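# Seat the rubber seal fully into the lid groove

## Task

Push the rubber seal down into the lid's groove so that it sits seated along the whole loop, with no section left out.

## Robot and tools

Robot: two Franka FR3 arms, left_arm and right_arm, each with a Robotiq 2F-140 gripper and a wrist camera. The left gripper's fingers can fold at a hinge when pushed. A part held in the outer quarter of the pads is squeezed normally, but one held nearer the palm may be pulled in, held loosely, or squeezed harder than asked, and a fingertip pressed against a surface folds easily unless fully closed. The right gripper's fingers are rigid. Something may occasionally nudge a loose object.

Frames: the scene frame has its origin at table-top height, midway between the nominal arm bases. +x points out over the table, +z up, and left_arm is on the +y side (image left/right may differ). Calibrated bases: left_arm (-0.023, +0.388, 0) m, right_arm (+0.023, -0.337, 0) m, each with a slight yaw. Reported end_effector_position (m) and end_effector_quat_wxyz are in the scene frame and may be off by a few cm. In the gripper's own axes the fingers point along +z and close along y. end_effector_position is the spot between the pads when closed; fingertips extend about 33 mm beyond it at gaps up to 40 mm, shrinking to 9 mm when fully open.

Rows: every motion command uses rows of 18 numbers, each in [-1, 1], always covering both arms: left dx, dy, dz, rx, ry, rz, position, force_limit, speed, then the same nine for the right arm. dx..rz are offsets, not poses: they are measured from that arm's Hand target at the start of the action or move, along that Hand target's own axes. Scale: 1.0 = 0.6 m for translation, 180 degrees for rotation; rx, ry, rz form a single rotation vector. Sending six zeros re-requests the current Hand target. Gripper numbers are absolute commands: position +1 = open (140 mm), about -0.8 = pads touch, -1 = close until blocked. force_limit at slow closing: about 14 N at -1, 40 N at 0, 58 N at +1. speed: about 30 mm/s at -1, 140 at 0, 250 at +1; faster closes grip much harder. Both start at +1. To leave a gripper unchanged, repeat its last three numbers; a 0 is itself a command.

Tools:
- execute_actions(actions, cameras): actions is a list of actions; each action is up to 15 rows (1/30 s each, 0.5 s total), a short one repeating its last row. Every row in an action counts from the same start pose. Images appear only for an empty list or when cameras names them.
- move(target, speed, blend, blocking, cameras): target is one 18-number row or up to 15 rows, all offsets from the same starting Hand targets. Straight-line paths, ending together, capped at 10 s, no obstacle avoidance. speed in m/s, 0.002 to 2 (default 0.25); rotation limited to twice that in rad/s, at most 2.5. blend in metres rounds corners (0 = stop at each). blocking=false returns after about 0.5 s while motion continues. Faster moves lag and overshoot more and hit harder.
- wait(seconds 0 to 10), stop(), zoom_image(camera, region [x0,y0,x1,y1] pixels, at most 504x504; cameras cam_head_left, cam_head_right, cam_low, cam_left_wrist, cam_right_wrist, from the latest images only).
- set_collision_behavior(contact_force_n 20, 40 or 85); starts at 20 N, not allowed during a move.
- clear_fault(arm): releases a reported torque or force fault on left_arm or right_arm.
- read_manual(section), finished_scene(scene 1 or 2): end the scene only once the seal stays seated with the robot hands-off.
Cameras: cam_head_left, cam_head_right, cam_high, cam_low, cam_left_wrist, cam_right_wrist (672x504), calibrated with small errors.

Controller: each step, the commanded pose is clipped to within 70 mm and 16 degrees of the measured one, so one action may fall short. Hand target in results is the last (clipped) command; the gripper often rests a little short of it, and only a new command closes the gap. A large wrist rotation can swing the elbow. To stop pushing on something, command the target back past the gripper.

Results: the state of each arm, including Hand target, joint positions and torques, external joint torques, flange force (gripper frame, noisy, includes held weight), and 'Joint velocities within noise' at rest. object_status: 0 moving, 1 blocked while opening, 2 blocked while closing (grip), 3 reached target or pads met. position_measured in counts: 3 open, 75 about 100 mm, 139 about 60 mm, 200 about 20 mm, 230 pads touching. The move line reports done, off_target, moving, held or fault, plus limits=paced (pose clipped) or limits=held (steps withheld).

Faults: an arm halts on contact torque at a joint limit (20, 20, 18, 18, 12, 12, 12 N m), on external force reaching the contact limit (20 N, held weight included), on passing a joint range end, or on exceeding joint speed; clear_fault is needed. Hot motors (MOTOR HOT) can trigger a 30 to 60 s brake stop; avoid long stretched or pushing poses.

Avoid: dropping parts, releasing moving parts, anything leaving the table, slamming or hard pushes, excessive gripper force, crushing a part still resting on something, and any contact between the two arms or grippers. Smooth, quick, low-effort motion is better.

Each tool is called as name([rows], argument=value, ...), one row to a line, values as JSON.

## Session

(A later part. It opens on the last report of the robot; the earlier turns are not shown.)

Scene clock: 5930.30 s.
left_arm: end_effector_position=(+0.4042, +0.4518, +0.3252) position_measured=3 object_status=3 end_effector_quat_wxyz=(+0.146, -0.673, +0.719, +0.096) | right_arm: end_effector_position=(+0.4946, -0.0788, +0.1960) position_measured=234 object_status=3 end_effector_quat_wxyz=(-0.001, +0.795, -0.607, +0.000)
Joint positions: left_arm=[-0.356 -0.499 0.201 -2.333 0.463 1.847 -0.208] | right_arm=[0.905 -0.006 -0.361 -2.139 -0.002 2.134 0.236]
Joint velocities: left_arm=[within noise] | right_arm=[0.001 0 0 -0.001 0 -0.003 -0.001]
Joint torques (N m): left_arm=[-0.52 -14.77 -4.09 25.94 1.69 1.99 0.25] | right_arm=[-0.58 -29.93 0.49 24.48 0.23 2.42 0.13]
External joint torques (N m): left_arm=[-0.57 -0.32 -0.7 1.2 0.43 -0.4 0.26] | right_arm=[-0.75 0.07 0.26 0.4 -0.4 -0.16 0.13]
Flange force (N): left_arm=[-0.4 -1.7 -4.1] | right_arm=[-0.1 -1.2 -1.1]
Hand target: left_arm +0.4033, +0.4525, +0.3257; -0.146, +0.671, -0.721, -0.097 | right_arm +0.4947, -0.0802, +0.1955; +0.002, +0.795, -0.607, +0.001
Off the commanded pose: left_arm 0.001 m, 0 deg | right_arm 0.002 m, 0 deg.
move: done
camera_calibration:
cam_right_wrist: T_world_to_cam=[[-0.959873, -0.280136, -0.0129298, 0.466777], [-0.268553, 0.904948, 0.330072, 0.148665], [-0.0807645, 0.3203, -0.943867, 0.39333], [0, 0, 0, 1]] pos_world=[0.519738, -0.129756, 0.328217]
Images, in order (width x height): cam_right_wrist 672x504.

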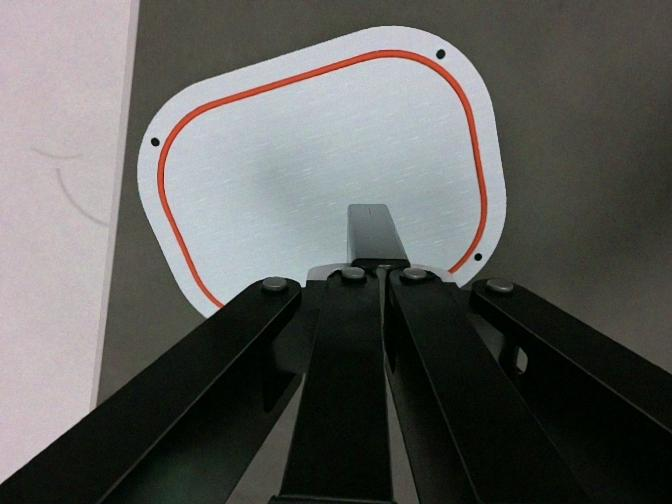

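move([
  [0,0,0,0,0,0,1,1,1, 0.0264,-0.2871,0.1258,0,0,0,-1,-0.8,0.5],
], speed=[0.15], cameras=["cam_right_wrist"])

Scene clock: 5959.63 s.
left_arm: end_effector_position=(+0.4042, +0.4518, +0.3252) position_measured=3 object_status=3 end_effector_quat_wxyz=(+0.146, -0.673, +0.719, +0.096) | right_arm: end_effector_position=(+0.6655, -0.0499, +0.1205) position_measured=234 object_status=3 end_effector_quat_wxyz=(+0.000, +0.793, -0.609, +0.002)
Joint positions: left_arm=[-0.356 -0.499 0.201 -2.333 0.463 1.847 -0.208] | right_arm=[0.709 0.592 -0.309 -1.507 0.19 2.071 0.055]
Joint velocities: left_arm=[within noise] | right_arm=[-0.001 0.001 0 0.001 -0.001 -0.003 -0.005]
Joint torques (N m): left_arm=[-0.53 -14.8 -4.13 25.89 1.68 1.98 0.25] | right_arm=[-1.43 -50.13 -4.15 24.51 0.53 2.38 -0.21]
External joint torques (N m): left_arm=[-0.6 -0.28 -0.76 1.04 0.42 -0.42 0.26] | right_arm=[-1.69 -0.92 0.62 0.45 -0.13 -0.21 -0.21]
Flange force (N): left_arm=[-0.2 -1.4 -3.9] | right_arm=[1.8 -1.9 -1.5]
Hand target: left_arm +0.4033, +0.4525, +0.3257; -0.146, +0.671, -0.721, -0.097 | right_arm +0.6650, -0.0503, +0.1198; +0.002, +0.795, -0.607, +0.001
Off the commanded pose: left_arm 0.001 m, 0 deg | right_arm 0.001 m, 0 deg.
move: done
camera_calibration:
cam_right_wrist: T_world_to_cam=[[-0.961382, -0.274884, -0.0135306, 0.63925], [-0.264137, 0.907755, 0.325901, 0.191152], [-0.0773026, 0.31689, -0.945307, 0.324318], [0, 0, 0, 1]] pos_world=[0.690124, -0.100573, 0.252932]
Images, in order (width x height): cam_right_wrist 672x504.

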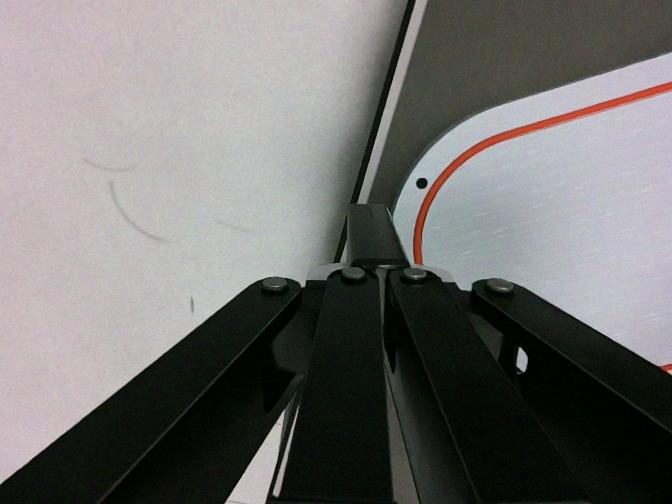

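move([
  [0,0,0,0,0,0,1,1,1, 0,0,0.1263,0,0,0,-1,-0.8,0.5],
], speed=[0.08], cameras=["cam_right_wrist"])

Scene clock: 5970.07 s.
left_arm: end_effector_position=(+0.4042, +0.4518, +0.3252) position_measured=3 object_status=3 end_effector_quat_wxyz=(+0.146, -0.673, +0.719, +0.096) | right_arm: end_effector_position=(+0.6641, -0.0509, +0.0437) position_measured=234 object_status=3 end_effector_quat_wxyz=(+0.003, +0.794, -0.608, +0.001)
Joint positions: left_arm=[-0.356 -0.499 0.201 -2.333 0.463 1.847 -0.208] | right_arm=[0.69 0.688 -0.278 -1.551 0.212 2.204 0.039]
Joint velocities: left_arm=[within noise] | right_arm=[-0.002 0 0.001 0.001 0 0.003 0.001]
Joint torques (N m): left_arm=[-0.5 -14.74 -4.11 25.96 1.69 1.98 0.26] | right_arm=[-0.87 -51.91 -4.97 22.99 0.49 2.79 -0.22]
External joint torques (N m): left_arm=[-0.53 -0.21 -0.68 1.16 0.43 -0.41 0.27] | right_arm=[-0.81 -1.05 0.23 -0.16 -0.11 0.2 -0.22]
Flange force (N): left_arm=[-0.4 -1.9 -4.0] | right_arm=[1.9 3.7 -0.9]
Hand target: left_arm +0.4033, +0.4525, +0.3257; -0.146, +0.671, -0.721, -0.097 | right_arm +0.6650, -0.0505, +0.0440; +0.002, +0.795, -0.607, +0.001
Off the commanded pose: left_arm 0.001 m, 0 deg | right_arm 0.001 m, 0 deg.
move: done
camera_calibration:
cam_right_wrist: T_world_to_cam=[[-0.960665, -0.277606, -0.00757976, 0.635676], [-0.264986, 0.908145, 0.324121, 0.217384], [-0.0830945, 0.313381, -0.945985, 0.255689], [0, 0, 0, 1]] pos_world=[0.689522, -0.101077, 0.176237]
Images, in order (width x height): cam_right_wrist 672x504.

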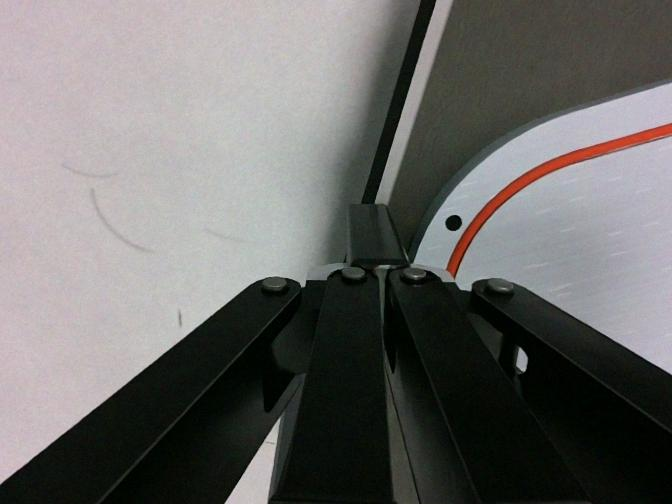

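move([
  [0,0,0,0,0,0,1,1,1, -0.0229,0.0836,0,0,0,0,-1,-0.8,0.5],
], speed=[0.03], cameras=["cam_right_wrist"])

Scene clock: 5980.53 s.
left_arm: end_effector_position=(+0.4042, +0.4518, +0.3252) position_measured=3 object_status=3 end_effector_quat_wxyz=(+0.146, -0.673, +0.719, +0.096) | right_arm: end_effector_position=(+0.6131, -0.0507, +0.0438) position_measured=234 object_status=3 end_effector_quat_wxyz=(+0.002, +0.796, -0.605, +0.000)
Joint positions: left_arm=[-0.356 -0.499 0.201 -2.333 0.463 1.847 -0.208] | right_arm=[0.765 0.554 -0.301 -1.783 0.21 2.302 0.053]
Joint torques (N m): left_arm=[-0.55 -14.73 -4.1 25.99 1.68 1.98 0.25] | right_arm=[-0.18 -47.95 -4.65 22.18 0.46 2.7 0.2]
External joint torques (N m): left_arm=[-0.61 -0.24 -0.7 1.23 0.42 -0.41 0.27] | right_arm=[-0.11 -1.78 0.2 -0.05 -0.1 0.13 0.2]
Flange force (N): left_arm=[-0.3 -2.0 -4.2] | right_arm=[0.6 5.2 -2.6]
Hand target: left_arm +0.4033, +0.4525, +0.3257; -0.146, +0.671, -0.721, -0.097 | right_arm +0.6129, -0.0505, +0.0441; +0.002, +0.795, -0.607, +0.001
Off the commanded pose: left_arm 0.001 m, 0 deg | right_arm 0.000 m, 0 deg.
move: done
camera_calibration:
cam_right_wrist: T_world_to_cam=[[-0.959042, -0.283125, -0.00884382, 0.585468], [-0.27029, 0.905332, 0.327593, 0.206622], [-0.084743, 0.316566, -0.944778, 0.252583], [0, 0, 0, 1]] pos_world=[0.638741, -0.101261, 0.176124]
Images, in order (width x height): cam_right_wrist 672x504.

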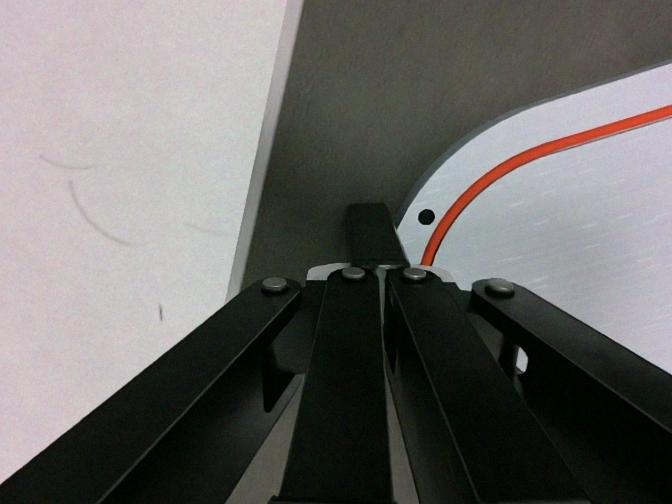

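move([
  [0,0,0,0,0,0,1,1,1, -0.0066,0.0241,0,0,0,0,-1,-0.8,0.5],
  [0,0,0,0,0,0,1,1,1, -0.0036,0.0128,0,0,0,0,-1,-0.8,0.5],
  [0,0,0,0,0,0,1,1,1, -0.0036,0.0128,-0.06,0,0,0,-1,-0.8,0.5],
], speed=[0.03,0.03,0.1], cameras=["cam_right_wrist"])

Scene clock: 5988.57 s.
left_arm: end_effector_position=(+0.4042, +0.4518, +0.3252) position_measured=3 object_status=3 end_effector_quat_wxyz=(+0.146, -0.673, +0.719, +0.096) | right_arm: end_effector_position=(+0.6063, -0.0495, +0.0814) position_measured=234 object_status=3 end_effector_quat_wxyz=(-0.001, +0.796, -0.606, +0.001)
Joint positions: left_arm=[-0.356 -0.499 0.201 -2.333 0.463 1.847 -0.208] | right_arm=[0.797 0.477 -0.329 -1.804 0.192 2.253 0.069]
Joint velocities: left_arm=[within noise] | right_arm=[0 0 -0.001 0 0.001 -0.004 0.002]
Joint torques (N m): left_arm=[-0.56 -14.78 -4.13 25.94 1.7 1.99 0.25] | right_arm=[-0.16 -45.02 -4.51 22.8 0.28 2.5 0.27]
External joint torques (N m): left_arm=[-0.55 -0.27 -0.64 1.15 0.44 -0.41 0.27] | right_arm=[-0.08 -0.41 0.16 -0.11 -0.3 -0.09 0.27]
Flange force (N): left_arm=[-0.4 -1.7 -4.0] | right_arm=[-0.2 1.7 -1.0]
Hand target: left_arm +0.4033, +0.4525, +0.3257; -0.146, +0.671, -0.721, -0.097 | right_arm +0.6050, -0.0503, +0.0801; +0.002, +0.795, -0.607, +0.001
Off the commanded pose: left_arm 0.001 m, 0 deg | right_arm 0.002 m, 0 deg.
move: done
camera_calibration:
cam_right_wrist: T_world_to_cam=[[-0.959197, -0.282343, -0.0149778, 0.580331], [-0.271321, 0.904264, 0.329684, 0.191681], [-0.07954, 0.320296, -0.943972, 0.284035], [0, 0, 0, 1]] pos_world=[0.631251, -0.100453, 0.213619]
Images, in order (width x height): cam_right_wrist 672x504.

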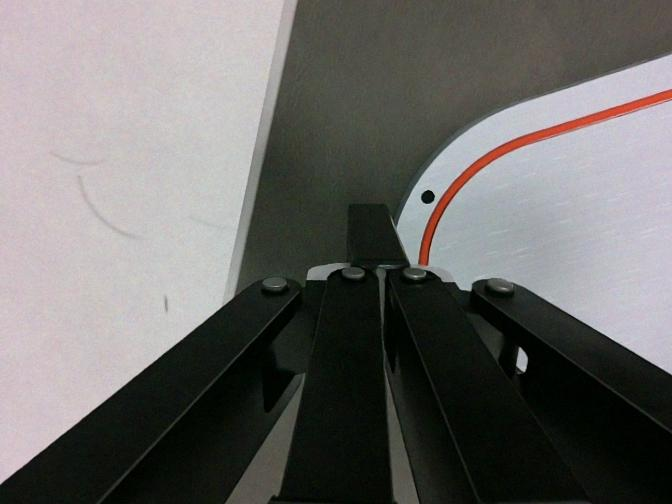

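move([
  [0,0,0,0,0,0,1,1,1, 0,0,-0.1200,0,0,0,-1,-0.8,0.5],
  [0,0,0,0,0,0,1,1,1, 0.2300,0.3400,-0.3300,0,0,-0.0928,-1,-0.8,0.5],
], speed=[0.15,0.25], blend=[0.02,0], cameras=["cam_low"])

zoom_image(camera="cam_low", region=[400, 235, 500, 295])

Scene clock: 5999.70 s.
left_arm: end_effector_position=(+0.4042, +0.4518, +0.3252) position_measured=3 object_status=3 end_effector_quat_wxyz=(+0.146, -0.673, +0.719, +0.096) | right_arm: end_effector_position=(+0.4458, -0.2358, +0.2793) position_measured=234 object_status=3 end_effector_quat_wxyz=(+0.000, +0.873, -0.488, +0.001)
Joint positions: left_arm=[-0.356 -0.499 0.201 -2.333 0.463 1.847 -0.208] | right_arm=[0.764 -0.425 -0.426 -2.314 -0.183 1.918 -0.158]
Joint velocities: left_arm=[within noise] | right_arm=[-0.001 0 0.001 0 0 0 -0.006]
Joint torques (N m): left_arm=[-0.54 -14.72 -4.1 25.96 1.7 1.98 0.28] | right_arm=[-0.21 -16.34 5.09 24.11 0.32 2.43 -0.14]
External joint torques (N m): left_arm=[-0.54 -0.19 -0.65 1.19 0.44 -0.41 0.3] | right_arm=[-0.17 -0.81 0.43 -0.3 -0.39 -0.17 -0.14]
Flange force (N): left_arm=[-0.4 -2.1 -4.0] | right_arm=[-1.0 4.2 -0.3]
Hand target: left_arm +0.4033, +0.4525, +0.3257; -0.146, +0.671, -0.721, -0.097 | right_arm +0.4448, -0.2366, +0.2788; +0.002, +0.875, -0.485, +0.001
Off the commanded pose: left_arm 0.001 m, 0 deg | right_arm 0.001 m, 1 deg.
move: done
Images, in order (width x height): cam_low 672x504.

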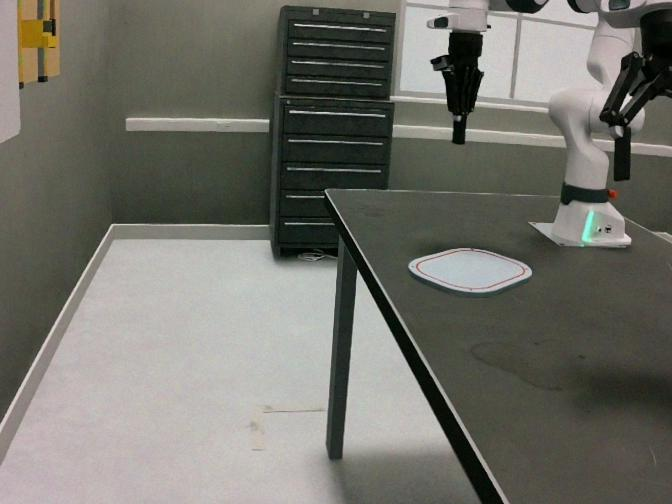

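Scaled by 5.040 from the camera's 672x504 image, which has a finer 960x720 frame.

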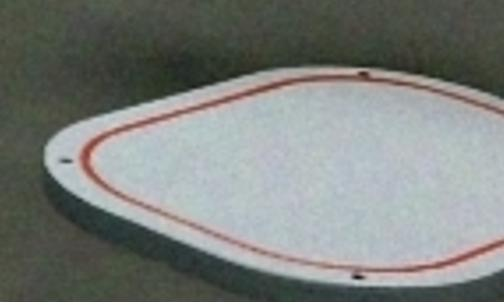

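zoom_image(camera="cam_low", region=[425, 243, 485, 273])

zoom_image(camera="cam_low", region=[475, 245, 535, 295])

zoom_image(camera="cam_low", region=[405, 250, 475, 295])

Scaled by 8.400 from the camera's 672x504 image, which has a finer 960x720 frame.

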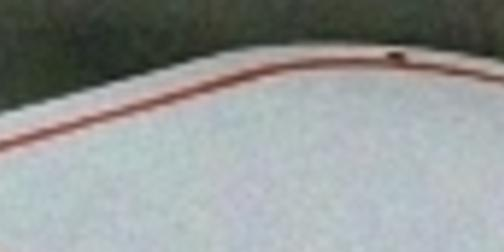

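Scaled by 8.400 from the camera's 672x504 image, which has a finer 960x720 frame.

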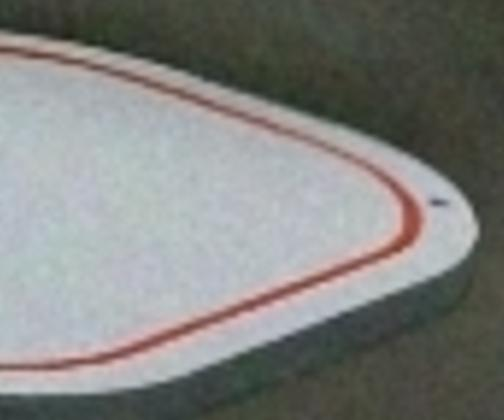

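Scaled by 7.200 from the camera's 672x504 image, which has a finer 960x720 frame.

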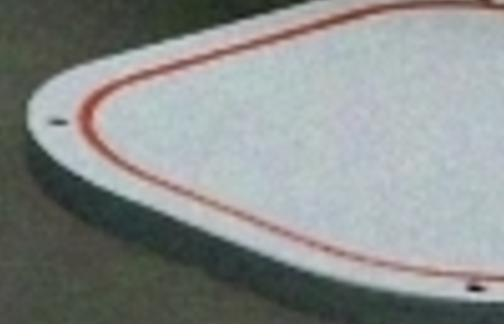

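move([
  [0,0,0,0,0,0,1,1,1, -0.2300,-0.2000,0.1300,0,0,0,-1,-0.8,0.5],
], speed=[0.25], cameras=["cam_right_wrist"])

Scene clock: 6044.07 s.
left_arm: end_effector_position=(+0.4042, +0.4518, +0.3252) position_measured=3 object_status=3 end_effector_quat_wxyz=(+0.146, -0.673, +0.719, +0.096) | right_arm: end_effector_position=(+0.4723, -0.0566, +0.2003) position_measured=234 object_status=3 end_effector_quat_wxyz=(+0.003, +0.877, -0.480, +0.001)
Joint positions: left_arm=[-0.356 -0.499 0.201 -2.333 0.463 1.847 -0.208] | right_arm=[0.913 -0.031 -0.307 -2.155 -0.017 2.121 0.004]
Joint velocities: left_arm=[within noise] | right_arm=[0.001 -0.001 -0.001 0 0.002 0.001 0.005]
Joint torques (N m): left_arm=[-0.57 -14.77 -4.11 25.96 1.71 1.98 0.27] | right_arm=[-0.73 -29.73 0.52 24.44 0.78 2.81 0.28]
External joint torques (N m): left_arm=[-0.5 -0.42 -0.58 1.26 0.46 -0.41 0.29] | right_arm=[-0.7 -0.04 0.28 0.35 0.15 0.23 0.27]
Flange force (N): left_arm=[-0.7 -1.6 -4.2] | right_arm=[-0.1 -0.9 0.0]
Hand target: left_arm +0.4033, +0.4525, +0.3257; -0.146, +0.671, -0.721, -0.097 | right_arm +0.4733, -0.0563, +0.2002; +0.002, +0.875, -0.485, +0.001
Off the commanded pose: left_arm 0.001 m, 0 deg | right_arm 0.001 m, 1 deg.
move: done
camera_calibration:
cam_right_wrist: T_world_to_cam=[[-0.833567, -0.552367, -0.00757509, 0.375522], [-0.524451, 0.786983, 0.324977, 0.236403], [-0.173545, 0.274862, -0.945692, 0.430071], [0, 0, 0, 1]] pos_world=[0.511641, -0.0968297, 0.332734]
Images, in order (width x height): cam_right_wrist 672x504.

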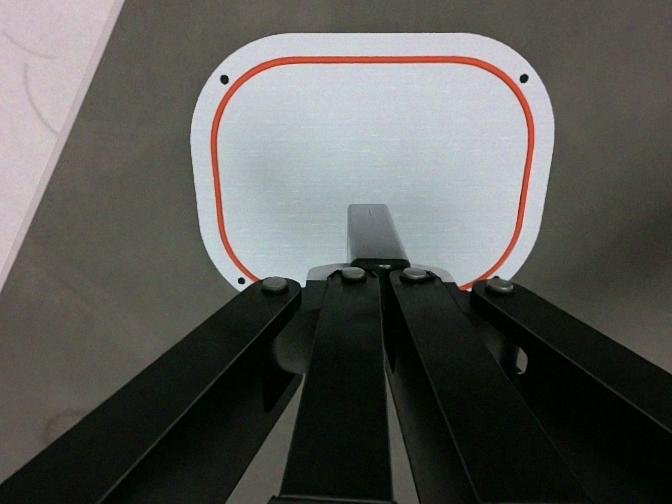

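move([
  [0,0,0,0,0,0,1,1,1, 0.0203,-0.1642,0.2100,0,0,0,-1,-0.8,0.5],
  [0,0,0,0,0,0,1,1,1, 0.0203,-0.1642,0.2312,0,0,0,-1,-0.8,0.5],
], speed=[0.15,0.05], blend=[0.003,0], cameras=["cam_right_wrist"])

Scene clock: 6066.37 s.
left_arm: end_effector_position=(+0.4042, +0.4518, +0.3252) position_measured=3 object_status=3 end_effector_quat_wxyz=(+0.146, -0.673, +0.719, +0.096) | right_arm: end_effector_position=(+0.5621, -0.0155, +0.0611) position_measured=234 object_status=3 end_effector_quat_wxyz=(+0.003, +0.874, -0.487, +0.000)
Joint positions: left_arm=[-0.356 -0.499 0.201 -2.333 0.463 1.847 -0.208] | right_arm=[0.827 0.445 -0.263 -1.901 0.148 2.321 -0.11]
Joint velocities: left_arm=[within noise] | right_arm=[-0.002 0.001 0.002 0.001 -0.001 0.004 -0.008]
Joint torques (N m): left_arm=[-0.55 -14.77 -4.16 25.99 1.7 1.99 0.27] | right_arm=[-0.86 -44.4 -2.19 22.57 0.45 2.9 -0.21]
External joint torques (N m): left_arm=[-0.57 -0.3 -0.71 1.23 0.44 -0.4 0.28] | right_arm=[-0.81 -0.97 1.25 0.37 -0.09 0.32 -0.21]
Flange force (N): left_arm=[-0.4 -1.8 -4.2] | right_arm=[0.9 0.7 -0.4]
Hand target: left_arm +0.4033, +0.4525, +0.3257; -0.146, +0.671, -0.721, -0.097 | right_arm +0.5632, -0.0149, +0.0613; +0.002, +0.875, -0.485, +0.001
Off the commanded pose: left_arm 0.001 m, 0 deg | right_arm 0.001 m, 0 deg.
move: done
camera_calibration:
cam_right_wrist: T_world_to_cam=[[-0.841227, -0.540647, -0.00622223, 0.476393], [-0.512907, 0.794317, 0.325557, 0.290104], [-0.171069, 0.277058, -0.945502, 0.301334], [0, 0, 0, 1]] pos_world=[0.601099, -0.0563613, 0.193431]
Images, in order (width x height): cam_right_wrist 672x504.

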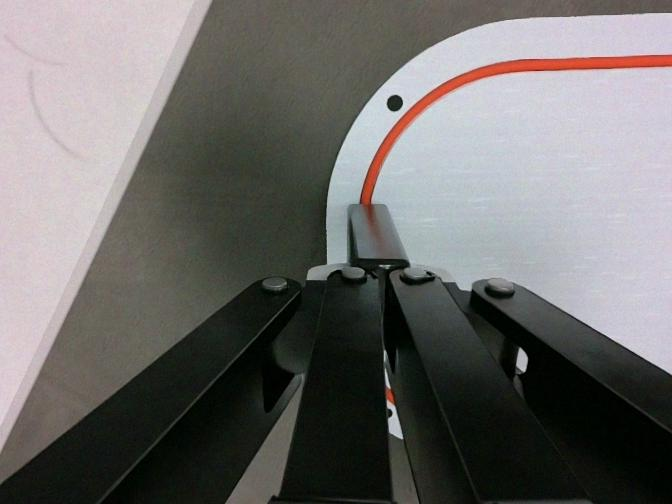

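move([
  [0,0,0,0,0,0,1,1,1, -0.0005,0.001,0.0113,0,0,0,-1,-0.8,0.5],
  [0,0,0,0,0,0,1,1,1, -0.0012,0.0022,0.0158,0,0,0,-1,-0.8,0.5],
  [0,0,0,0,0,0,1,1,1, -0.0018,0.0034,0.0203,0,0,0,-1,-0.8,0.5],
  [0,0,0,0,0,0,1,1,1, -0.0025,0.004,0.0297,0,0,0,-1,-0.8,0.5],
], speed=[0.05,0.02,0.015,0.015], blend=[0.0005,0.0005,0.0005,0], cameras=[])

move([
  [0,0,0,0,0,0,1,1,1, 0.0012,-0.002,-0.0100,0,0,0,-1,-0.8,0.5],
  [0,0,0,0,0,0,1,1,1, 0.002,-0.0035,-0.0297,0,0,0,-1,-0.8,0.5],
  [0,0,0,0,0,0,1,1,1, -0.0380,-0.0035,-0.0297,0,0,0,-1,-0.8,0.5],
], speed=[0.03,0.05,0.08], cameras=["cam_right_wrist"])

Scene clock: 6081.97 s.
left_arm: end_effector_position=(+0.4042, +0.4518, +0.3252) position_measured=3 object_status=3 end_effector_quat_wxyz=(+0.146, -0.673, +0.719, +0.096) | right_arm: end_effector_position=(+0.5622, -0.0135, +0.0503) position_measured=234 object_status=3 end_effector_quat_wxyz=(-0.001, +0.874, -0.485, +0.002)
Joint positions: left_arm=[-0.356 -0.499 0.201 -2.333 0.463 1.847 -0.208] | right_arm=[0.821 0.459 -0.252 -1.911 0.153 2.355 -0.114]
Joint velocities: left_arm=[within noise] | right_arm=[-0.001 -0.001 0.003 0 0 0.004 0]
Joint torques (N m): left_arm=[-0.55 -14.76 -4.12 25.97 1.7 1.98 0.29] | right_arm=[-0.67 -39.85 -1.8 19.99 0.73 3.48 -0.14]
External joint torques (N m): left_arm=[-0.59 -0.29 -0.71 1.24 0.44 -0.4 0.3] | right_arm=[-0.6 4.15 1.63 -2.16 0.19 0.85 -0.14]
Flange force (N): left_arm=[-0.4 -1.9 -4.2] | right_arm=[0.6 -1.1 10.2]
Hand target: left_arm +0.4033, +0.4525, +0.3257; -0.146, +0.671, -0.721, -0.097 | right_arm +0.5604, -0.0149, +0.0434; +0.002, +0.875, -0.485, +0.001
Off the commanded pose: left_arm 0.001 m, 0 deg | right_arm 0.007 m, 0 deg.
move: off_target (right_arm)
No camera images: "cameras" was empty.

Scene clock: 6084.30 s.
left_arm: end_effector_position=(+0.4042, +0.4518, +0.3252) position_measured=3 object_status=3 end_effector_quat_wxyz=(+0.146, -0.673, +0.719, +0.096) | right_arm: end_effector_position=(+0.5507, +0.0055, +0.0613) position_measured=234 object_status=3 end_effector_quat_wxyz=(+0.001, +0.876, -0.482, +0.001)
Joint positions: left_arm=[-0.356 -0.499 0.201 -2.333 0.463 1.847 -0.208] | right_arm=[0.861 0.444 -0.259 -1.901 0.148 2.327 -0.083]
Joint velocities: left_arm=[within noise] | right_arm=[-0.001 0 0.001 -0.001 -0.001 0.001 0.005]
Joint torques (N m): left_arm=[-0.5 -14.82 -4.14 25.94 1.69 1.99 0.28] | right_arm=[-0.25 -44.41 -3.12 22.28 0.42 2.42 0.31]
External joint torques (N m): left_arm=[-0.5 -0.38 -0.68 1.21 0.44 -0.4 0.3] | right_arm=[-0.21 -0.99 0.25 0.08 -0.13 -0.17 0.31]
Flange force (N): left_arm=[-0.5 -1.5 -4.1] | right_arm=[-0.4 2.0 -2.1]
Hand target: left_arm +0.4033, +0.4525, +0.3257; -0.146, +0.671, -0.721, -0.097 | right_arm +0.5501, +0.0056, +0.0612; +0.002, +0.875, -0.485, +0.001
Off the commanded pose: left_arm 0.001 m, 0 deg | right_arm 0.001 m, 0 deg.
move: done
camera_calibration:
cam_right_wrist: T_world_to_cam=[[-0.83592, -0.548731, -0.0115132, 0.475619], [-0.521737, 0.787936, 0.327029, 0.272307], [-0.170379, 0.279377, -0.944944, 0.293355], [0, 0, 0, 1]] pos_world=[0.589634, -0.0355302, 0.193627]
Images, in order (width x height): cam_right_wrist 672x504.

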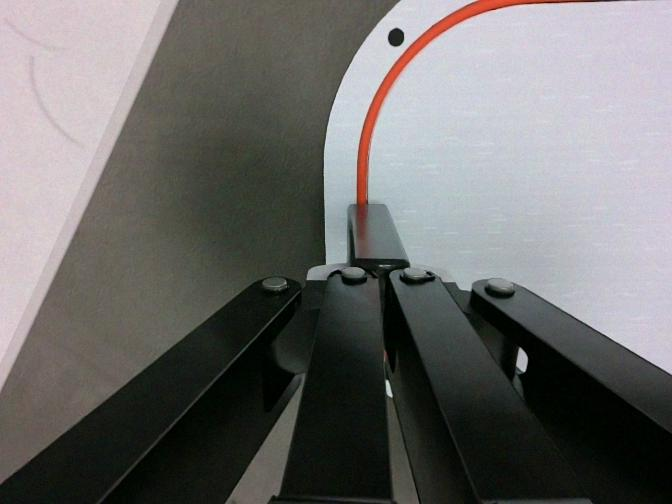

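move([
  [0,0,0,0,0,0,1,1,1, -0.0005,-0.0005,0.0113,0,0,0,-1,-0.8,0.5],
  [0,0,0,0,0,0,1,1,1, -0.0012,0.0010,0.0158,0,0,0,-1,-0.8,0.5],
  [0,0,0,0,0,0,1,1,1, -0.0018,0.0024,0.0203,0,0,0,-1,-0.8,0.5],
  [0,0,0,0,0,0,1,1,1, -0.0025,0.003,0.0297,0,0,0,-1,-0.8,0.5],
], speed=[0.05,0.02,0.015,0.015], blend=[0.0005,0.0005,0.0005,0], cameras=[])

move([
  [0,0,0,0,0,0,1,1,1, 0.0012,-0.002,-0.0100,0,0,0,-1,-0.8,0.5],
  [0,0,0,0,0,0,1,1,1, 0.002,-0.0035,-0.0297,0,0,0,-1,-0.8,0.5],
  [0,0,0,0,0,0,1,1,1, -0.0380,-0.0035,-0.0297,0,0,0,-1,-0.8,0.5],
], speed=[0.03,0.05,0.08], cameras=["cam_right_wrist"])

Scene clock: 6101.63 s.
left_arm: end_effector_position=(+0.4042, +0.4518, +0.3252) position_measured=3 object_status=3 end_effector_quat_wxyz=(+0.146, -0.673, +0.719, +0.096) | right_arm: end_effector_position=(+0.5501, +0.0067, +0.0503) position_measured=234 object_status=3 end_effector_quat_wxyz=(-0.001, +0.875, -0.484, +0.002)
Joint positions: left_arm=[-0.356 -0.499 0.201 -2.333 0.463 1.847 -0.208] | right_arm=[0.861 0.46 -0.255 -1.91 0.154 2.354 -0.081]
Joint velocities: left_arm=[within noise] | right_arm=[-0.001 0.002 0.001 -0.001 0 0.003 0]
Joint torques (N m): left_arm=[-0.52 -14.75 -4.12 25.94 1.7 1.98 0.24] | right_arm=[-0.51 -39.83 -1.69 19.94 0.82 3.52 0.08]
External joint torques (N m): left_arm=[-0.59 -0.34 -0.75 1.21 0.43 -0.41 0.25] | right_arm=[-0.52 3.98 1.71 -2.1 0.28 0.91 0.08]
Flange force (N): left_arm=[-0.3 -1.6 -4.2] | right_arm=[0.1 -0.8 10.0]
Hand target: left_arm +0.4033, +0.4525, +0.3257; -0.146, +0.671, -0.721, -0.097 | right_arm +0.5478, +0.0058, +0.0434; +0.002, +0.875, -0.485, +0.001
Off the commanded pose: left_arm 0.001 m, 0 deg | right_arm 0.007 m, 0 deg.
move: off_target (right_arm)
No camera images: "cameras" was empty.

Scene clock: 6103.97 s.
left_arm: end_effector_position=(+0.4042, +0.4518, +0.3252) position_measured=3 object_status=3 end_effector_quat_wxyz=(+0.146, -0.673, +0.719, +0.096) | right_arm: end_effector_position=(+0.5382, +0.0263, +0.0619) position_measured=234 object_status=3 end_effector_quat_wxyz=(+0.000, +0.876, -0.482, +0.001)
Joint positions: left_arm=[-0.356 -0.499 0.201 -2.333 0.463 1.847 -0.208] | right_arm=[0.903 0.447 -0.263 -1.897 0.152 2.325 -0.046]
Joint velocities: left_arm=[within noise] | right_arm=[0.001 0.001 0.001 0 0 0.001 0.004]
Joint torques (N m): left_arm=[-0.49 -14.74 -4.14 25.97 1.7 1.99 0.22] | right_arm=[-0.5 -43.92 -3.22 22.64 0.42 2.42 0.33]
External joint torques (N m): left_arm=[-0.46 -0.33 -0.64 1.27 0.45 -0.4 0.24] | right_arm=[-0.63 -0.46 0.08 0.41 -0.12 -0.16 0.33]
Flange force (N): left_arm=[-0.5 -1.8 -4.2] | right_arm=[0.1 -1.1 -1.2]
Hand target: left_arm +0.4033, +0.4525, +0.3257; -0.146, +0.671, -0.721, -0.097 | right_arm +0.5375, +0.0264, +0.0611; +0.002, +0.875, -0.485, +0.001
Off the commanded pose: left_arm 0.001 m, 0 deg | right_arm 0.001 m, 0 deg.
move: done
camera_calibration:
cam_right_wrist: T_world_to_cam=[[-0.835802, -0.548892, -0.0123473, 0.476602], [-0.522059, 0.787578, 0.327376, 0.249261], [-0.16997, 0.280067, -0.944814, 0.285711], [0, 0, 0, 1]] pos_world=[0.577035, -0.014728, 0.194226]
Images, in order (width x height): cam_right_wrist 672x504.

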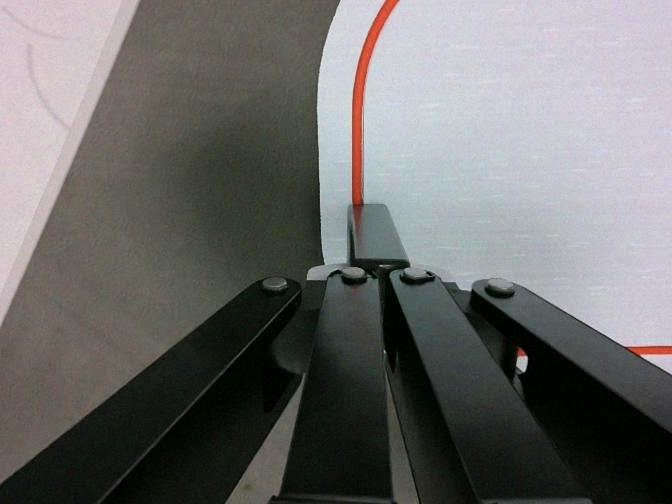

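move([
  [0,0,0,0,0,0,1,1,1, -0.0005,-0.003,0.0113,0,0,0,-1,-0.8,0.5],
  [0,0,0,0,0,0,1,1,1, -0.0012,-0.0015,0.0158,0,0,0,-1,-0.8,0.5],
  [0,0,0,0,0,0,1,1,1, -0.0018,0,0.0203,0,0,0,-1,-0.8,0.5],
  [0,0,0,0,0,0,1,1,1, -0.0025,0.0005,0.0297,0,0,0,-1,-0.8,0.5],
], speed=[0.05,0.02,0.015,0.015], blend=[0.0005,0.0005,0.0005,0], cameras=[])

move([
  [0,0,0,0,0,0,1,1,1, 0.0012,-0.002,-0.0100,0,0,0,-1,-0.8,0.5],
  [0,0,0,0,0,0,1,1,1, 0.002,-0.0035,-0.0297,0,0,0,-1,-0.8,0.5],
  [0,0,0,0,0,0,1,1,1, -0.0380,0.0025,-0.0297,0,0,0,-1,-0.8,0.5],
], speed=[0.03,0.05,0.08], cameras=["cam_right_wrist"])

Scene clock: 6117.17 s.
left_arm: end_effector_position=(+0.4042, +0.4518, +0.3252) position_measured=3 object_status=3 end_effector_quat_wxyz=(+0.146, -0.673, +0.719, +0.096) | right_arm: end_effector_position=(+0.5387, +0.0283, +0.0503) position_measured=234 object_status=3 end_effector_quat_wxyz=(-0.001, +0.875, -0.484, +0.002)
Joint positions: left_arm=[-0.356 -0.499 0.201 -2.333 0.463 1.847 -0.208] | right_arm=[0.903 0.468 -0.259 -1.898 0.159 2.349 -0.045]
Joint velocities: left_arm=[within noise] | right_arm=[0.001 0.001 0.002 -0.001 0.001 0.003 -0.001]
Joint torques (N m): left_arm=[-0.53 -14.77 -4.1 25.94 1.69 1.99 0.27] | right_arm=[-0.61 -39.78 -1.77 19.91 0.86 3.41 0.08]
External joint torques (N m): left_arm=[-0.53 -0.42 -0.68 1.3 0.44 -0.38 0.28] | right_arm=[-0.48 4.11 1.85 -2.06 0.32 0.82 0.08]
Flange force (N): left_arm=[-0.5 -1.7 -4.3] | right_arm=[0.0 -1.5 10.0]
Hand target: left_arm +0.4033, +0.4525, +0.3257; -0.146, +0.671, -0.721, -0.097 | right_arm +0.5364, +0.0274, +0.0433; +0.002, +0.875, -0.485, +0.001
Off the commanded pose: left_arm 0.001 m, 0 deg | right_arm 0.007 m, 0 deg.
move: off_target (right_arm)
No camera images: "cameras" was empty.

Scene clock: 6119.53 s.
left_arm: end_effector_position=(+0.4042, +0.4518, +0.3252) position_measured=3 object_status=3 end_effector_quat_wxyz=(+0.146, -0.673, +0.719, +0.096) | right_arm: end_effector_position=(+0.5241, +0.0463, +0.0613) position_measured=234 object_status=3 end_effector_quat_wxyz=(+0.001, +0.876, -0.482, +0.001)
Joint positions: left_arm=[-0.356 -0.499 0.201 -2.333 0.463 1.847 -0.208] | right_arm=[0.947 0.451 -0.269 -1.893 0.156 2.323 -0.01]
Joint velocities: left_arm=[within noise] | right_arm=[-0.001 0 -0.001 0 0 0 0.005]
Joint torques (N m): left_arm=[-0.52 -14.77 -4.13 25.99 1.69 1.98 0.24] | right_arm=[-0.36 -44.81 -3.36 21.7 0.42 2.57 0.39]
External joint torques (N m): left_arm=[-0.49 -0.22 -0.62 1.17 0.43 -0.42 0.26] | right_arm=[-0.31 -1.11 0.23 -0.62 -0.13 -0.03 0.39]
Flange force (N): left_arm=[-0.4 -1.9 -4.0] | right_arm=[0.1 5.5 -1.7]
Hand target: left_arm +0.4033, +0.4525, +0.3257; -0.146, +0.671, -0.721, -0.097 | right_arm +0.5231, +0.0460, +0.0611; +0.002, +0.875, -0.485, +0.001
Off the commanded pose: left_arm 0.001 m, 0 deg | right_arm 0.001 m, 0 deg.
move: done
camera_calibration:
cam_right_wrist: T_world_to_cam=[[-0.835712, -0.549048, -0.0115296, 0.475717], [-0.522073, 0.78779, 0.326843, 0.226396], [-0.170369, 0.279166, -0.945008, 0.2775], [0, 0, 0, 1]] pos_world=[0.563035, 0.00537024, 0.193728]
Images, in order (width x height): cam_right_wrist 672x504.

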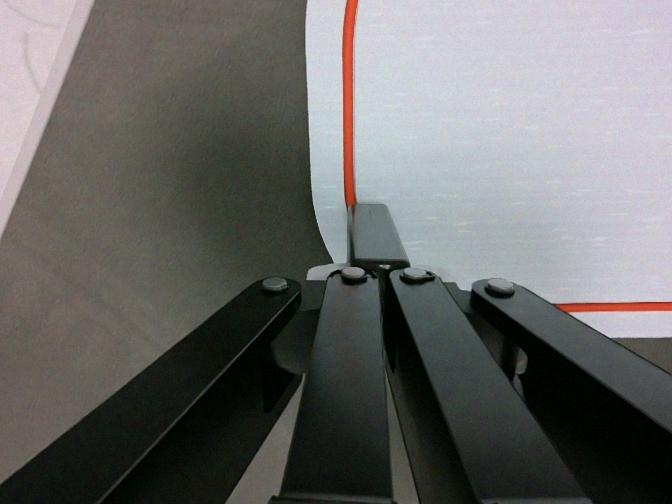

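move([
  [0,0,0,0,0,0,1,1,1, 0,-0.0060,0,0,0,0,-1,-0.8,0.5],
  [0,0,0,0,0,0,1,1,1, -0.0005,-0.0060,0.0113,0,0,0,-1,-0.8,0.5],
  [0,0,0,0,0,0,1,1,1, -0.0012,-0.0045,0.0158,0,0,0,-1,-0.8,0.5],
  [0,0,0,0,0,0,1,1,1, -0.0018,-0.0030,0.0203,0,0,0,-1,-0.8,0.5],
  [0,0,0,0,0,0,1,1,1, -0.0025,-0.0025,0.0297,0,0,0,-1,-0.8,0.5],
], speed=[0.05,0.05,0.02,0.015,0.015], blend=[0,0.0005,0.0005,0.0005,0], cameras=[])

move([
  [0,0,0,0,0,0,1,1,1, 0.0012,-0.002,-0.0100,0,0,0,-1,-0.8,0.5],
  [0,0,0,0,0,0,1,1,1, 0.002,-0.0035,-0.0297,0,0,0,-1,-0.8,0.5],
  [0,0,0,0,0,0,1,1,1, -0.0330,0.0215,-0.0297,0,0,0,-1,-0.8,0.5],
], speed=[0.03,0.05,0.08], cameras=["cam_right_wrist"])

Scene clock: 6128.83 s.
left_arm: end_effector_position=(+0.4042, +0.4518, +0.3252) position_measured=3 object_status=3 end_effector_quat_wxyz=(+0.146, -0.673, +0.719, +0.096) | right_arm: end_effector_position=(+0.5260, +0.0488, +0.0503) position_measured=234 object_status=3 end_effector_quat_wxyz=(-0.001, +0.875, -0.484, +0.002)
Joint positions: left_arm=[-0.356 -0.499 0.201 -2.333 0.463 1.847 -0.208] | right_arm=[0.946 0.474 -0.266 -1.889 0.164 2.346 -0.009]
Joint velocities: left_arm=[within noise] | right_arm=[0 0.002 0.001 0.001 0 0.005 0]
Joint torques (N m): left_arm=[-0.52 -14.78 -4.13 25.94 1.69 1.99 0.26] | right_arm=[-0.54 -40.2 -1.74 20.02 0.9 3.54 0.04]
External joint torques (N m): left_arm=[-0.59 -0.21 -0.75 1.13 0.43 -0.4 0.28] | right_arm=[-0.59 3.9 1.88 -2.04 0.36 0.94 0.04]
Flange force (N): left_arm=[-0.2 -1.8 -4.0] | right_arm=[0.2 -0.9 10.0]
Hand target: left_arm +0.4033, +0.4525, +0.3257; -0.146, +0.671, -0.721, -0.097 | right_arm +0.5235, +0.0480, +0.0432; +0.002, +0.875, -0.485, +0.001
Off the commanded pose: left_arm 0.001 m, 0 deg | right_arm 0.008 m, 0 deg.
move: off_target (right_arm)
No camera images: "cameras" was empty.

Scene clock: 6131.17 s.
left_arm: end_effector_position=(+0.4042, +0.4518, +0.3252) position_measured=3 object_status=3 end_effector_quat_wxyz=(+0.146, -0.673, +0.719, +0.096) | right_arm: end_effector_position=(+0.5021, +0.0578, +0.0608) position_measured=234 object_status=3 end_effector_quat_wxyz=(+0.002, +0.876, -0.482, +0.000)
Joint positions: left_arm=[-0.356 -0.499 0.201 -2.333 0.463 1.847 -0.208] | right_arm=[0.995 0.428 -0.279 -1.931 0.157 2.333 0.024]
Joint velocities: left_arm=[within noise] | right_arm=[0.001 -0.002 -0.002 0.001 0 0 0.006]
Joint torques (N m): left_arm=[-0.56 -14.76 -4.1 25.94 1.68 1.99 0.26] | right_arm=[-0.35 -44.07 -3.35 21.51 0.41 2.82 0.25]
External joint torques (N m): left_arm=[-0.62 -0.31 -0.73 1.16 0.43 -0.41 0.28] | right_arm=[-0.38 -1.24 0.13 -0.66 -0.13 0.23 0.25]
Flange force (N): left_arm=[-0.3 -1.6 -4.1] | right_arm=[0.7 6.3 -1.4]
Hand target: left_arm +0.4033, +0.4525, +0.3257; -0.146, +0.671, -0.721, -0.097 | right_arm +0.5021, +0.0580, +0.0610; +0.002, +0.875, -0.485, +0.001
Off the commanded pose: left_arm 0.001 m, 0 deg | right_arm 0.000 m, 0 deg.
move: done
camera_calibration:
cam_right_wrist: T_world_to_cam=[[-0.836061, -0.548584, -0.00758394, 0.463491], [-0.520418, 0.788607, 0.327513, 0.205059], [-0.173687, 0.277767, -0.944816, 0.271766], [0, 0, 0, 1]] pos_world=[0.541425, 0.0170654, 0.193124]
Images, in order (width x height): cam_right_wrist 672x504.

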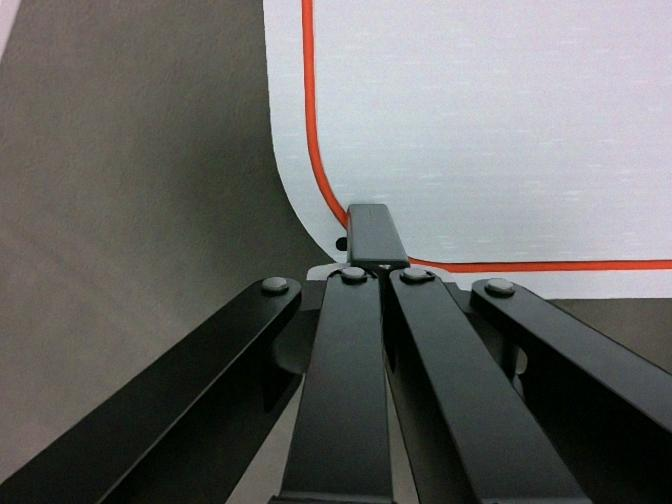

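move([
  [0,0,0,0,0,0,1,1,1, -0.0060,-0.0010,0,0,0,0,-1,-0.8,0.5],
  [0,0,0,0,0,0,1,1,1, -0.0065,-0.0005,0.0113,0,0,0,-1,-0.8,0.5],
  [0,0,0,0,0,0,1,1,1, -0.0072,0.0010,0.0158,0,0,0,-1,-0.8,0.5],
  [0,0,0,0,0,0,1,1,1, -0.0078,0.0025,0.0203,0,0,0,-1,-0.8,0.5],
  [0,0,0,0,0,0,1,1,1, -0.0085,0.0030,0.0297,0,0,0,-1,-0.8,0.5],
], speed=[0.05,0.05,0.02,0.015,0.015], blend=[0,0.0005,0.0005,0.0005,0], cameras=[])

move([
  [0,0,0,0,0,0,1,1,1, 0.0012,-0.002,-0.0100,0,0,0,-1,-0.8,0.5],
  [0,0,0,0,0,0,1,1,1, 0.002,-0.0035,-0.0297,0,0,0,-1,-0.8,0.5],
  [0,0,0,0,0,0,1,1,1, -0.0100,0.0265,-0.0297,0,0,0,-1,-0.8,0.5],
], speed=[0.03,0.05,0.08], cameras=["cam_right_wrist"])

Scene clock: 6146.07 s.
left_arm: end_effector_position=(+0.4042, +0.4518, +0.3252) position_measured=3 object_status=3 end_effector_quat_wxyz=(+0.146, -0.673, +0.719, +0.096) | right_arm: end_effector_position=(+0.5008, +0.0619, +0.0502) position_measured=234 object_status=3 end_effector_quat_wxyz=(-0.001, +0.875, -0.484, +0.002)
Joint positions: left_arm=[-0.356 -0.499 0.201 -2.333 0.463 1.847 -0.208] | right_arm=[1 0.445 -0.275 -1.938 0.163 2.365 0.03]
Joint velocities: left_arm=[within noise] | right_arm=[0.002 0.001 -0.003 -0.001 0.001 0.006 0.002]
Joint torques (N m): left_arm=[-0.54 -14.74 -4.14 25.93 1.69 1.99 0.25] | right_arm=[-0.15 -39.11 -1.39 19.74 0.96 3.4 0.15]
External joint torques (N m): left_arm=[-0.51 -0.28 -0.64 1.18 0.44 -0.4 0.27] | right_arm=[-0.39 3.92 1.97 -2.11 0.43 0.8 0.15]
Flange force (N): left_arm=[-0.5 -1.8 -4.0] | right_arm=[-0.4 -0.9 10.0]
Hand target: left_arm +0.4033, +0.4525, +0.3257; -0.146, +0.671, -0.721, -0.097 | right_arm +0.4979, +0.0613, +0.0432; +0.002, +0.875, -0.485, +0.001
Off the commanded pose: left_arm 0.001 m, 0 deg | right_arm 0.008 m, 0 deg.
move: off_target (right_arm)
No camera images: "cameras" was empty.

Scene clock: 6148.20 s.
left_arm: end_effector_position=(+0.4042, +0.4518, +0.3252) position_measured=3 object_status=3 end_effector_quat_wxyz=(+0.146, -0.673, +0.719, +0.096) | right_arm: end_effector_position=(+0.4809, +0.0580, +0.0607) position_measured=234 object_status=3 end_effector_quat_wxyz=(+0.002, +0.876, -0.483, -0.001)
Joint positions: left_arm=[-0.356 -0.499 0.201 -2.333 0.463 1.847 -0.208] | right_arm=[1.031 0.387 -0.289 -1.996 0.153 2.358 0.048]
Joint velocities: left_arm=[within noise] | right_arm=[0.001 0 0 -0.001 0 0.003 0.006]
Joint torques (N m): left_arm=[-0.52 -14.76 -4.13 25.97 1.69 1.98 0.28] | right_arm=[-0.2 -42.54 -3.05 21.27 0.22 2.81 0.21]
External joint torques (N m): left_arm=[-0.55 -0.27 -0.71 1.2 0.43 -0.41 0.29] | right_arm=[-0.23 -1.57 0.18 -0.42 -0.31 0.27 0.21]
Flange force (N): left_arm=[-0.4 -1.9 -4.1] | right_arm=[0.6 6.2 -2.2]
Hand target: left_arm +0.4033, +0.4525, +0.3257; -0.146, +0.671, -0.721, -0.097 | right_arm +0.4812, +0.0581, +0.0610; +0.002, +0.875, -0.485, +0.001
Off the commanded pose: left_arm 0.001 m, 0 deg | right_arm 0.000 m, 0 deg.
move: done
camera_calibration:
cam_right_wrist: T_world_to_cam=[[-0.837045, -0.547087, -0.00711492, 0.446237], [-0.518624, 0.78922, 0.328878, 0.192936], [-0.174309, 0.278975, -0.944346, 0.268118], [0, 0, 0, 1]] pos_world=[0.520318, 0.0170636, 0.192919]
Images, in order (width x height): cam_right_wrist 672x504.

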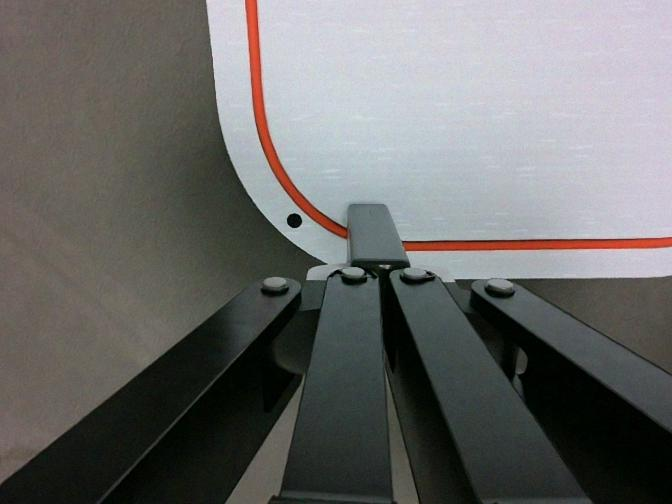

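move([
  [0,0,0,0,0,0,1,1,1, -0.0095,-0.0010,0,0,0,0,-1,-0.8,0.5],
  [0,0,0,0,0,0,1,1,1, -0.0100,0,0.0113,0,0,0,-1,-0.8,0.5],
  [0,0,0,0,0,0,1,1,1, -0.0107,0.0015,0.0158,0,0,0,-1,-0.8,0.5],
  [0,0,0,0,0,0,1,1,1, -0.0113,0.0030,0.0203,0,0,0,-1,-0.8,0.5],
  [0,0,0,0,0,0,1,1,1, -0.0120,0.0035,0.0297,0,0,0,-1,-0.8,0.5],
], speed=[0.05,0.05,0.02,0.015,0.015], blend=[0,0.0005,0.0005,0.0005,0], cameras=[])

move([
  [0,0,0,0,0,0,1,1,1, 0.0012,-0.002,-0.0100,0,0,0,-1,-0.8,0.5],
  [0,0,0,0,0,0,1,1,1, 0.002,-0.0035,-0.0297,0,0,0,-1,-0.8,0.5],
  [0,0,0,0,0,0,1,1,1, -0.0025,0.0365,-0.0297,0,0,0,-1,-0.8,0.5],
], speed=[0.03,0.05,0.08], cameras=["cam_right_wrist"])

Scene clock: 6162.00 s.
left_arm: end_effector_position=(+0.4042, +0.4518, +0.3252) position_measured=3 object_status=3 end_effector_quat_wxyz=(+0.146, -0.673, +0.719, +0.096) | right_arm: end_effector_position=(+0.4785, +0.0638, +0.0501) position_measured=234 object_status=3 end_effector_quat_wxyz=(-0.001, +0.875, -0.484, +0.002)
Joint positions: left_arm=[-0.356 -0.499 0.201 -2.333 0.463 1.847 -0.208] | right_arm=[1.041 0.405 -0.286 -2.003 0.159 2.391 0.057]
Joint velocities: left_arm=[within noise] | right_arm=[0.001 0.002 0.001 -0.001 0 0.005 0]
Joint torques (N m): left_arm=[-0.51 -14.81 -4.12 25.97 1.69 1.99 0.3] | right_arm=[-0.14 -37.45 -1.22 19.46 0.99 3.29 0.15]
External joint torques (N m): left_arm=[-0.4 -0.44 -0.53 1.25 0.44 -0.41 0.31] | right_arm=[-0.2 3.97 2.12 -2.1 0.48 0.7 0.15]
Flange force (N): left_arm=[-0.9 -1.5 -4.1] | right_arm=[-0.8 -1.3 10.3]
Hand target: left_arm +0.4033, +0.4525, +0.3257; -0.146, +0.671, -0.721, -0.097 | right_arm +0.4756, +0.0630, +0.0432; +0.002, +0.875, -0.485, +0.001
Off the commanded pose: left_arm 0.001 m, 0 deg | right_arm 0.007 m, 0 deg.
move: off_target (right_arm)
No camera images: "cameras" was empty.

Scene clock: 6164.17 s.
left_arm: end_effector_position=(+0.4042, +0.4518, +0.3252) position_measured=3 object_status=3 end_effector_quat_wxyz=(+0.146, -0.673, +0.719, +0.096) | right_arm: end_effector_position=(+0.4559, +0.0527, +0.0608) position_measured=234 object_status=3 end_effector_quat_wxyz=(+0.002, +0.875, -0.483, -0.001)
Joint positions: left_arm=[-0.356 -0.499 0.201 -2.333 0.463 1.847 -0.208] | right_arm=[1.071 0.33 -0.303 -2.085 0.143 2.391 0.074]
Joint velocities: left_arm=[within noise] | right_arm=[0 -0.001 -0.002 0 0.001 0.004 0.006]
Joint torques (N m): left_arm=[-0.52 -14.8 -4.1 25.94 1.69 1.98 0.24] | right_arm=[-0.29 -40.27 -2.69 21 0.09 2.83 0.28]
External joint torques (N m): left_arm=[-0.46 -0.38 -0.59 1.23 0.44 -0.41 0.25] | right_arm=[-0.34 -1.25 0.19 -0.53 -0.42 0.26 0.28]
Flange force (N): left_arm=[-0.6 -1.6 -4.1] | right_arm=[0.6 5.8 -1.9]
Hand target: left_arm +0.4033, +0.4525, +0.3257; -0.146, +0.671, -0.721, -0.097 | right_arm +0.4563, +0.0527, +0.0611; +0.002, +0.875, -0.485, +0.001
Off the commanded pose: left_arm 0.001 m, 0 deg | right_arm 0.000 m, 0 deg.
move: done
camera_calibration:
cam_right_wrist: T_world_to_cam=[[-0.837202, -0.546851, -0.00683574, 0.422376], [-0.518305, 0.789387, 0.328979, 0.184052], [-0.174507, 0.278965, -0.944312, 0.265358], [0, 0, 0, 1]] pos_world=[0.495316, 0.0116628, 0.192919]
Images, in order (width x height): cam_right_wrist 672x504.

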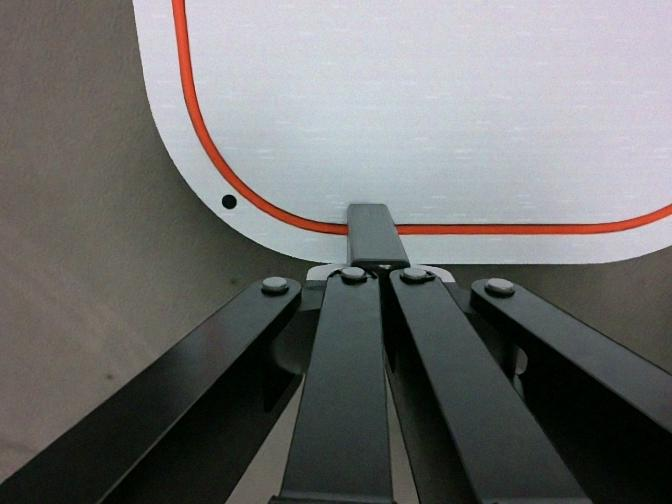

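move([
  [0,0,0,0,0,0,1,1,1, -0.002,0.001,0.0113,0,0,0,-1,-0.8,0.5],
  [0,0,0,0,0,0,1,1,1, -0.0027,0.0022,0.0158,0,0,0,-1,-0.8,0.5],
  [0,0,0,0,0,0,1,1,1, -0.0033,0.0034,0.0203,0,0,0,-1,-0.8,0.5],
  [0,0,0,0,0,0,1,1,1, -0.0040,0.0040,0.0297,0,0,0,-1,-0.8,0.5],
], speed=[0.05,0.02,0.015,0.015], blend=[0.0005,0.0005,0.0005,0], cameras=[])

move([
  [0,0,0,0,0,0,1,1,1, 0.0012,-0.002,-0.0100,0,0,0,-1,-0.8,0.5],
  [0,0,0,0,0,0,1,1,1, 0.002,-0.0035,-0.0297,0,0,0,-1,-0.8,0.5],
  [0,0,0,0,0,0,1,1,1, 0.002,0.0215,-0.0297,0,0,0,-1,-0.8,0.5],
  [0,0,0,0,0,0,1,1,1, 0.0015,0.0225,-0.0184,0,0,0,-1,-0.8,0.5],
  [0,0,0,0,0,0,1,1,1, 0.0008,0.0237,-0.0139,0,0,0,-1,-0.8,0.5],
  [0,0,0,0,0,0,1,1,1, 0.0002,0.0249,-0.0094,0,0,0,-1,-0.8,0.5],
  [0,0,0,0,0,0,1,1,1, -0.0005,0.0255,0,0,0,0,-1,-0.8,0.5],
], speed=[0.03,0.05,0.08,0.05,0.02,0.015,0.015], blend=[0,0,0,0.0005,0.0005,0.0005,0], cameras=["cam_right_wrist"])

Scene clock: 6178.67 s.
left_arm: end_effector_position=(+0.4042, +0.4518, +0.3252) position_measured=3 object_status=3 end_effector_quat_wxyz=(+0.146, -0.673, +0.719, +0.096) | right_arm: end_effector_position=(+0.4561, +0.0543, +0.0500) position_measured=234 object_status=3 end_effector_quat_wxyz=(-0.002, +0.875, -0.484, +0.002)
Joint positions: left_arm=[-0.356 -0.499 0.201 -2.333 0.463 1.847 -0.208] | right_arm=[1.072 0.347 -0.298 -2.095 0.149 2.427 0.076]
Joint velocities: left_arm=[within noise] | right_arm=[0 0 0 0 0.001 0.003 0]
Joint torques (N m): left_arm=[-0.54 -14.79 -4.12 25.94 1.7 1.99 0.29] | right_arm=[-0.1 -34.98 -0.66 18.99 0.9 3.38 0.05]
External joint torques (N m): left_arm=[-0.52 -0.31 -0.63 1.17 0.44 -0.41 0.3] | right_arm=[-0.22 4.4 2.26 -2.3 0.41 0.77 0.05]
Flange force (N): left_arm=[-0.5 -1.7 -4.0] | right_arm=[-0.9 -1.9 12.0]
Hand target: left_arm +0.4033, +0.4525, +0.3257; -0.146, +0.671, -0.721, -0.097 | right_arm +0.4529, +0.0534, +0.0433; +0.002, +0.875, -0.485, +0.001
Off the commanded pose: left_arm 0.001 m, 0 deg | right_arm 0.008 m, 0 deg.
move: off_target (right_arm)
No camera images: "cameras" was empty.

Scene clock: 6181.63 s.
left_arm: end_effector_position=(+0.4042, +0.4518, +0.3252) position_measured=3 object_status=3 end_effector_quat_wxyz=(+0.146, -0.673, +0.719, +0.096) | right_arm: end_effector_position=(+0.4428, +0.0466, +0.0500) position_measured=234 object_status=3 end_effector_quat_wxyz=(-0.002, +0.875, -0.485, +0.002)
Joint positions: left_arm=[-0.356 -0.499 0.201 -2.333 0.463 1.847 -0.208] | right_arm=[1.089 0.31 -0.307 -2.152 0.141 2.448 0.086]
Joint velocities: left_arm=[within noise] | right_arm=[0 0 0.001 0 0 0.004 0]
Joint torques (N m): left_arm=[-0.53 -14.81 -4.09 25.94 1.7 1.99 0.25] | right_arm=[-0.16 -33.12 -0.41 18.7 0.95 3.35 0.04]
External joint torques (N m): left_arm=[-0.53 -0.33 -0.63 1.18 0.45 -0.41 0.27] | right_arm=[-0.42 4.75 2.11 -2.34 0.47 0.75 0.04]
Flange force (N): left_arm=[-0.5 -1.6 -4.0] | right_arm=[-0.8 -3.1 13.1]
Hand target: left_arm +0.4033, +0.4525, +0.3257; -0.146, +0.671, -0.721, -0.097 | right_arm +0.4398, +0.0456, +0.0433; +0.002, +0.875, -0.485, +0.001
Off the commanded pose: left_arm 0.001 m, 0 deg | right_arm 0.007 m, 0 deg.
move: off_target (right_arm)
camera_calibration:
cam_right_wrist: T_world_to_cam=[[-0.838584, -0.544518, -0.0166268, 0.409119], [-0.519052, 0.789354, 0.327879, 0.185978], [-0.165411, 0.283584, -0.944574, 0.25038], [0, 0, 0, 1]] pos_world=[0.481029, 0.00496677, 0.182326]
Images, in order (width x height): cam_right_wrist 672x504.

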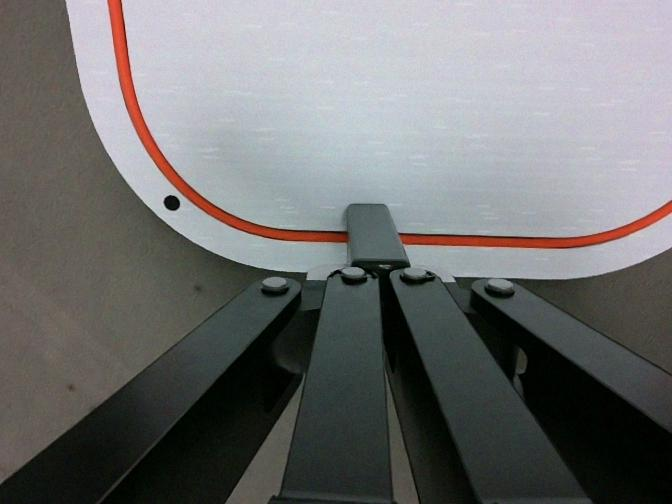

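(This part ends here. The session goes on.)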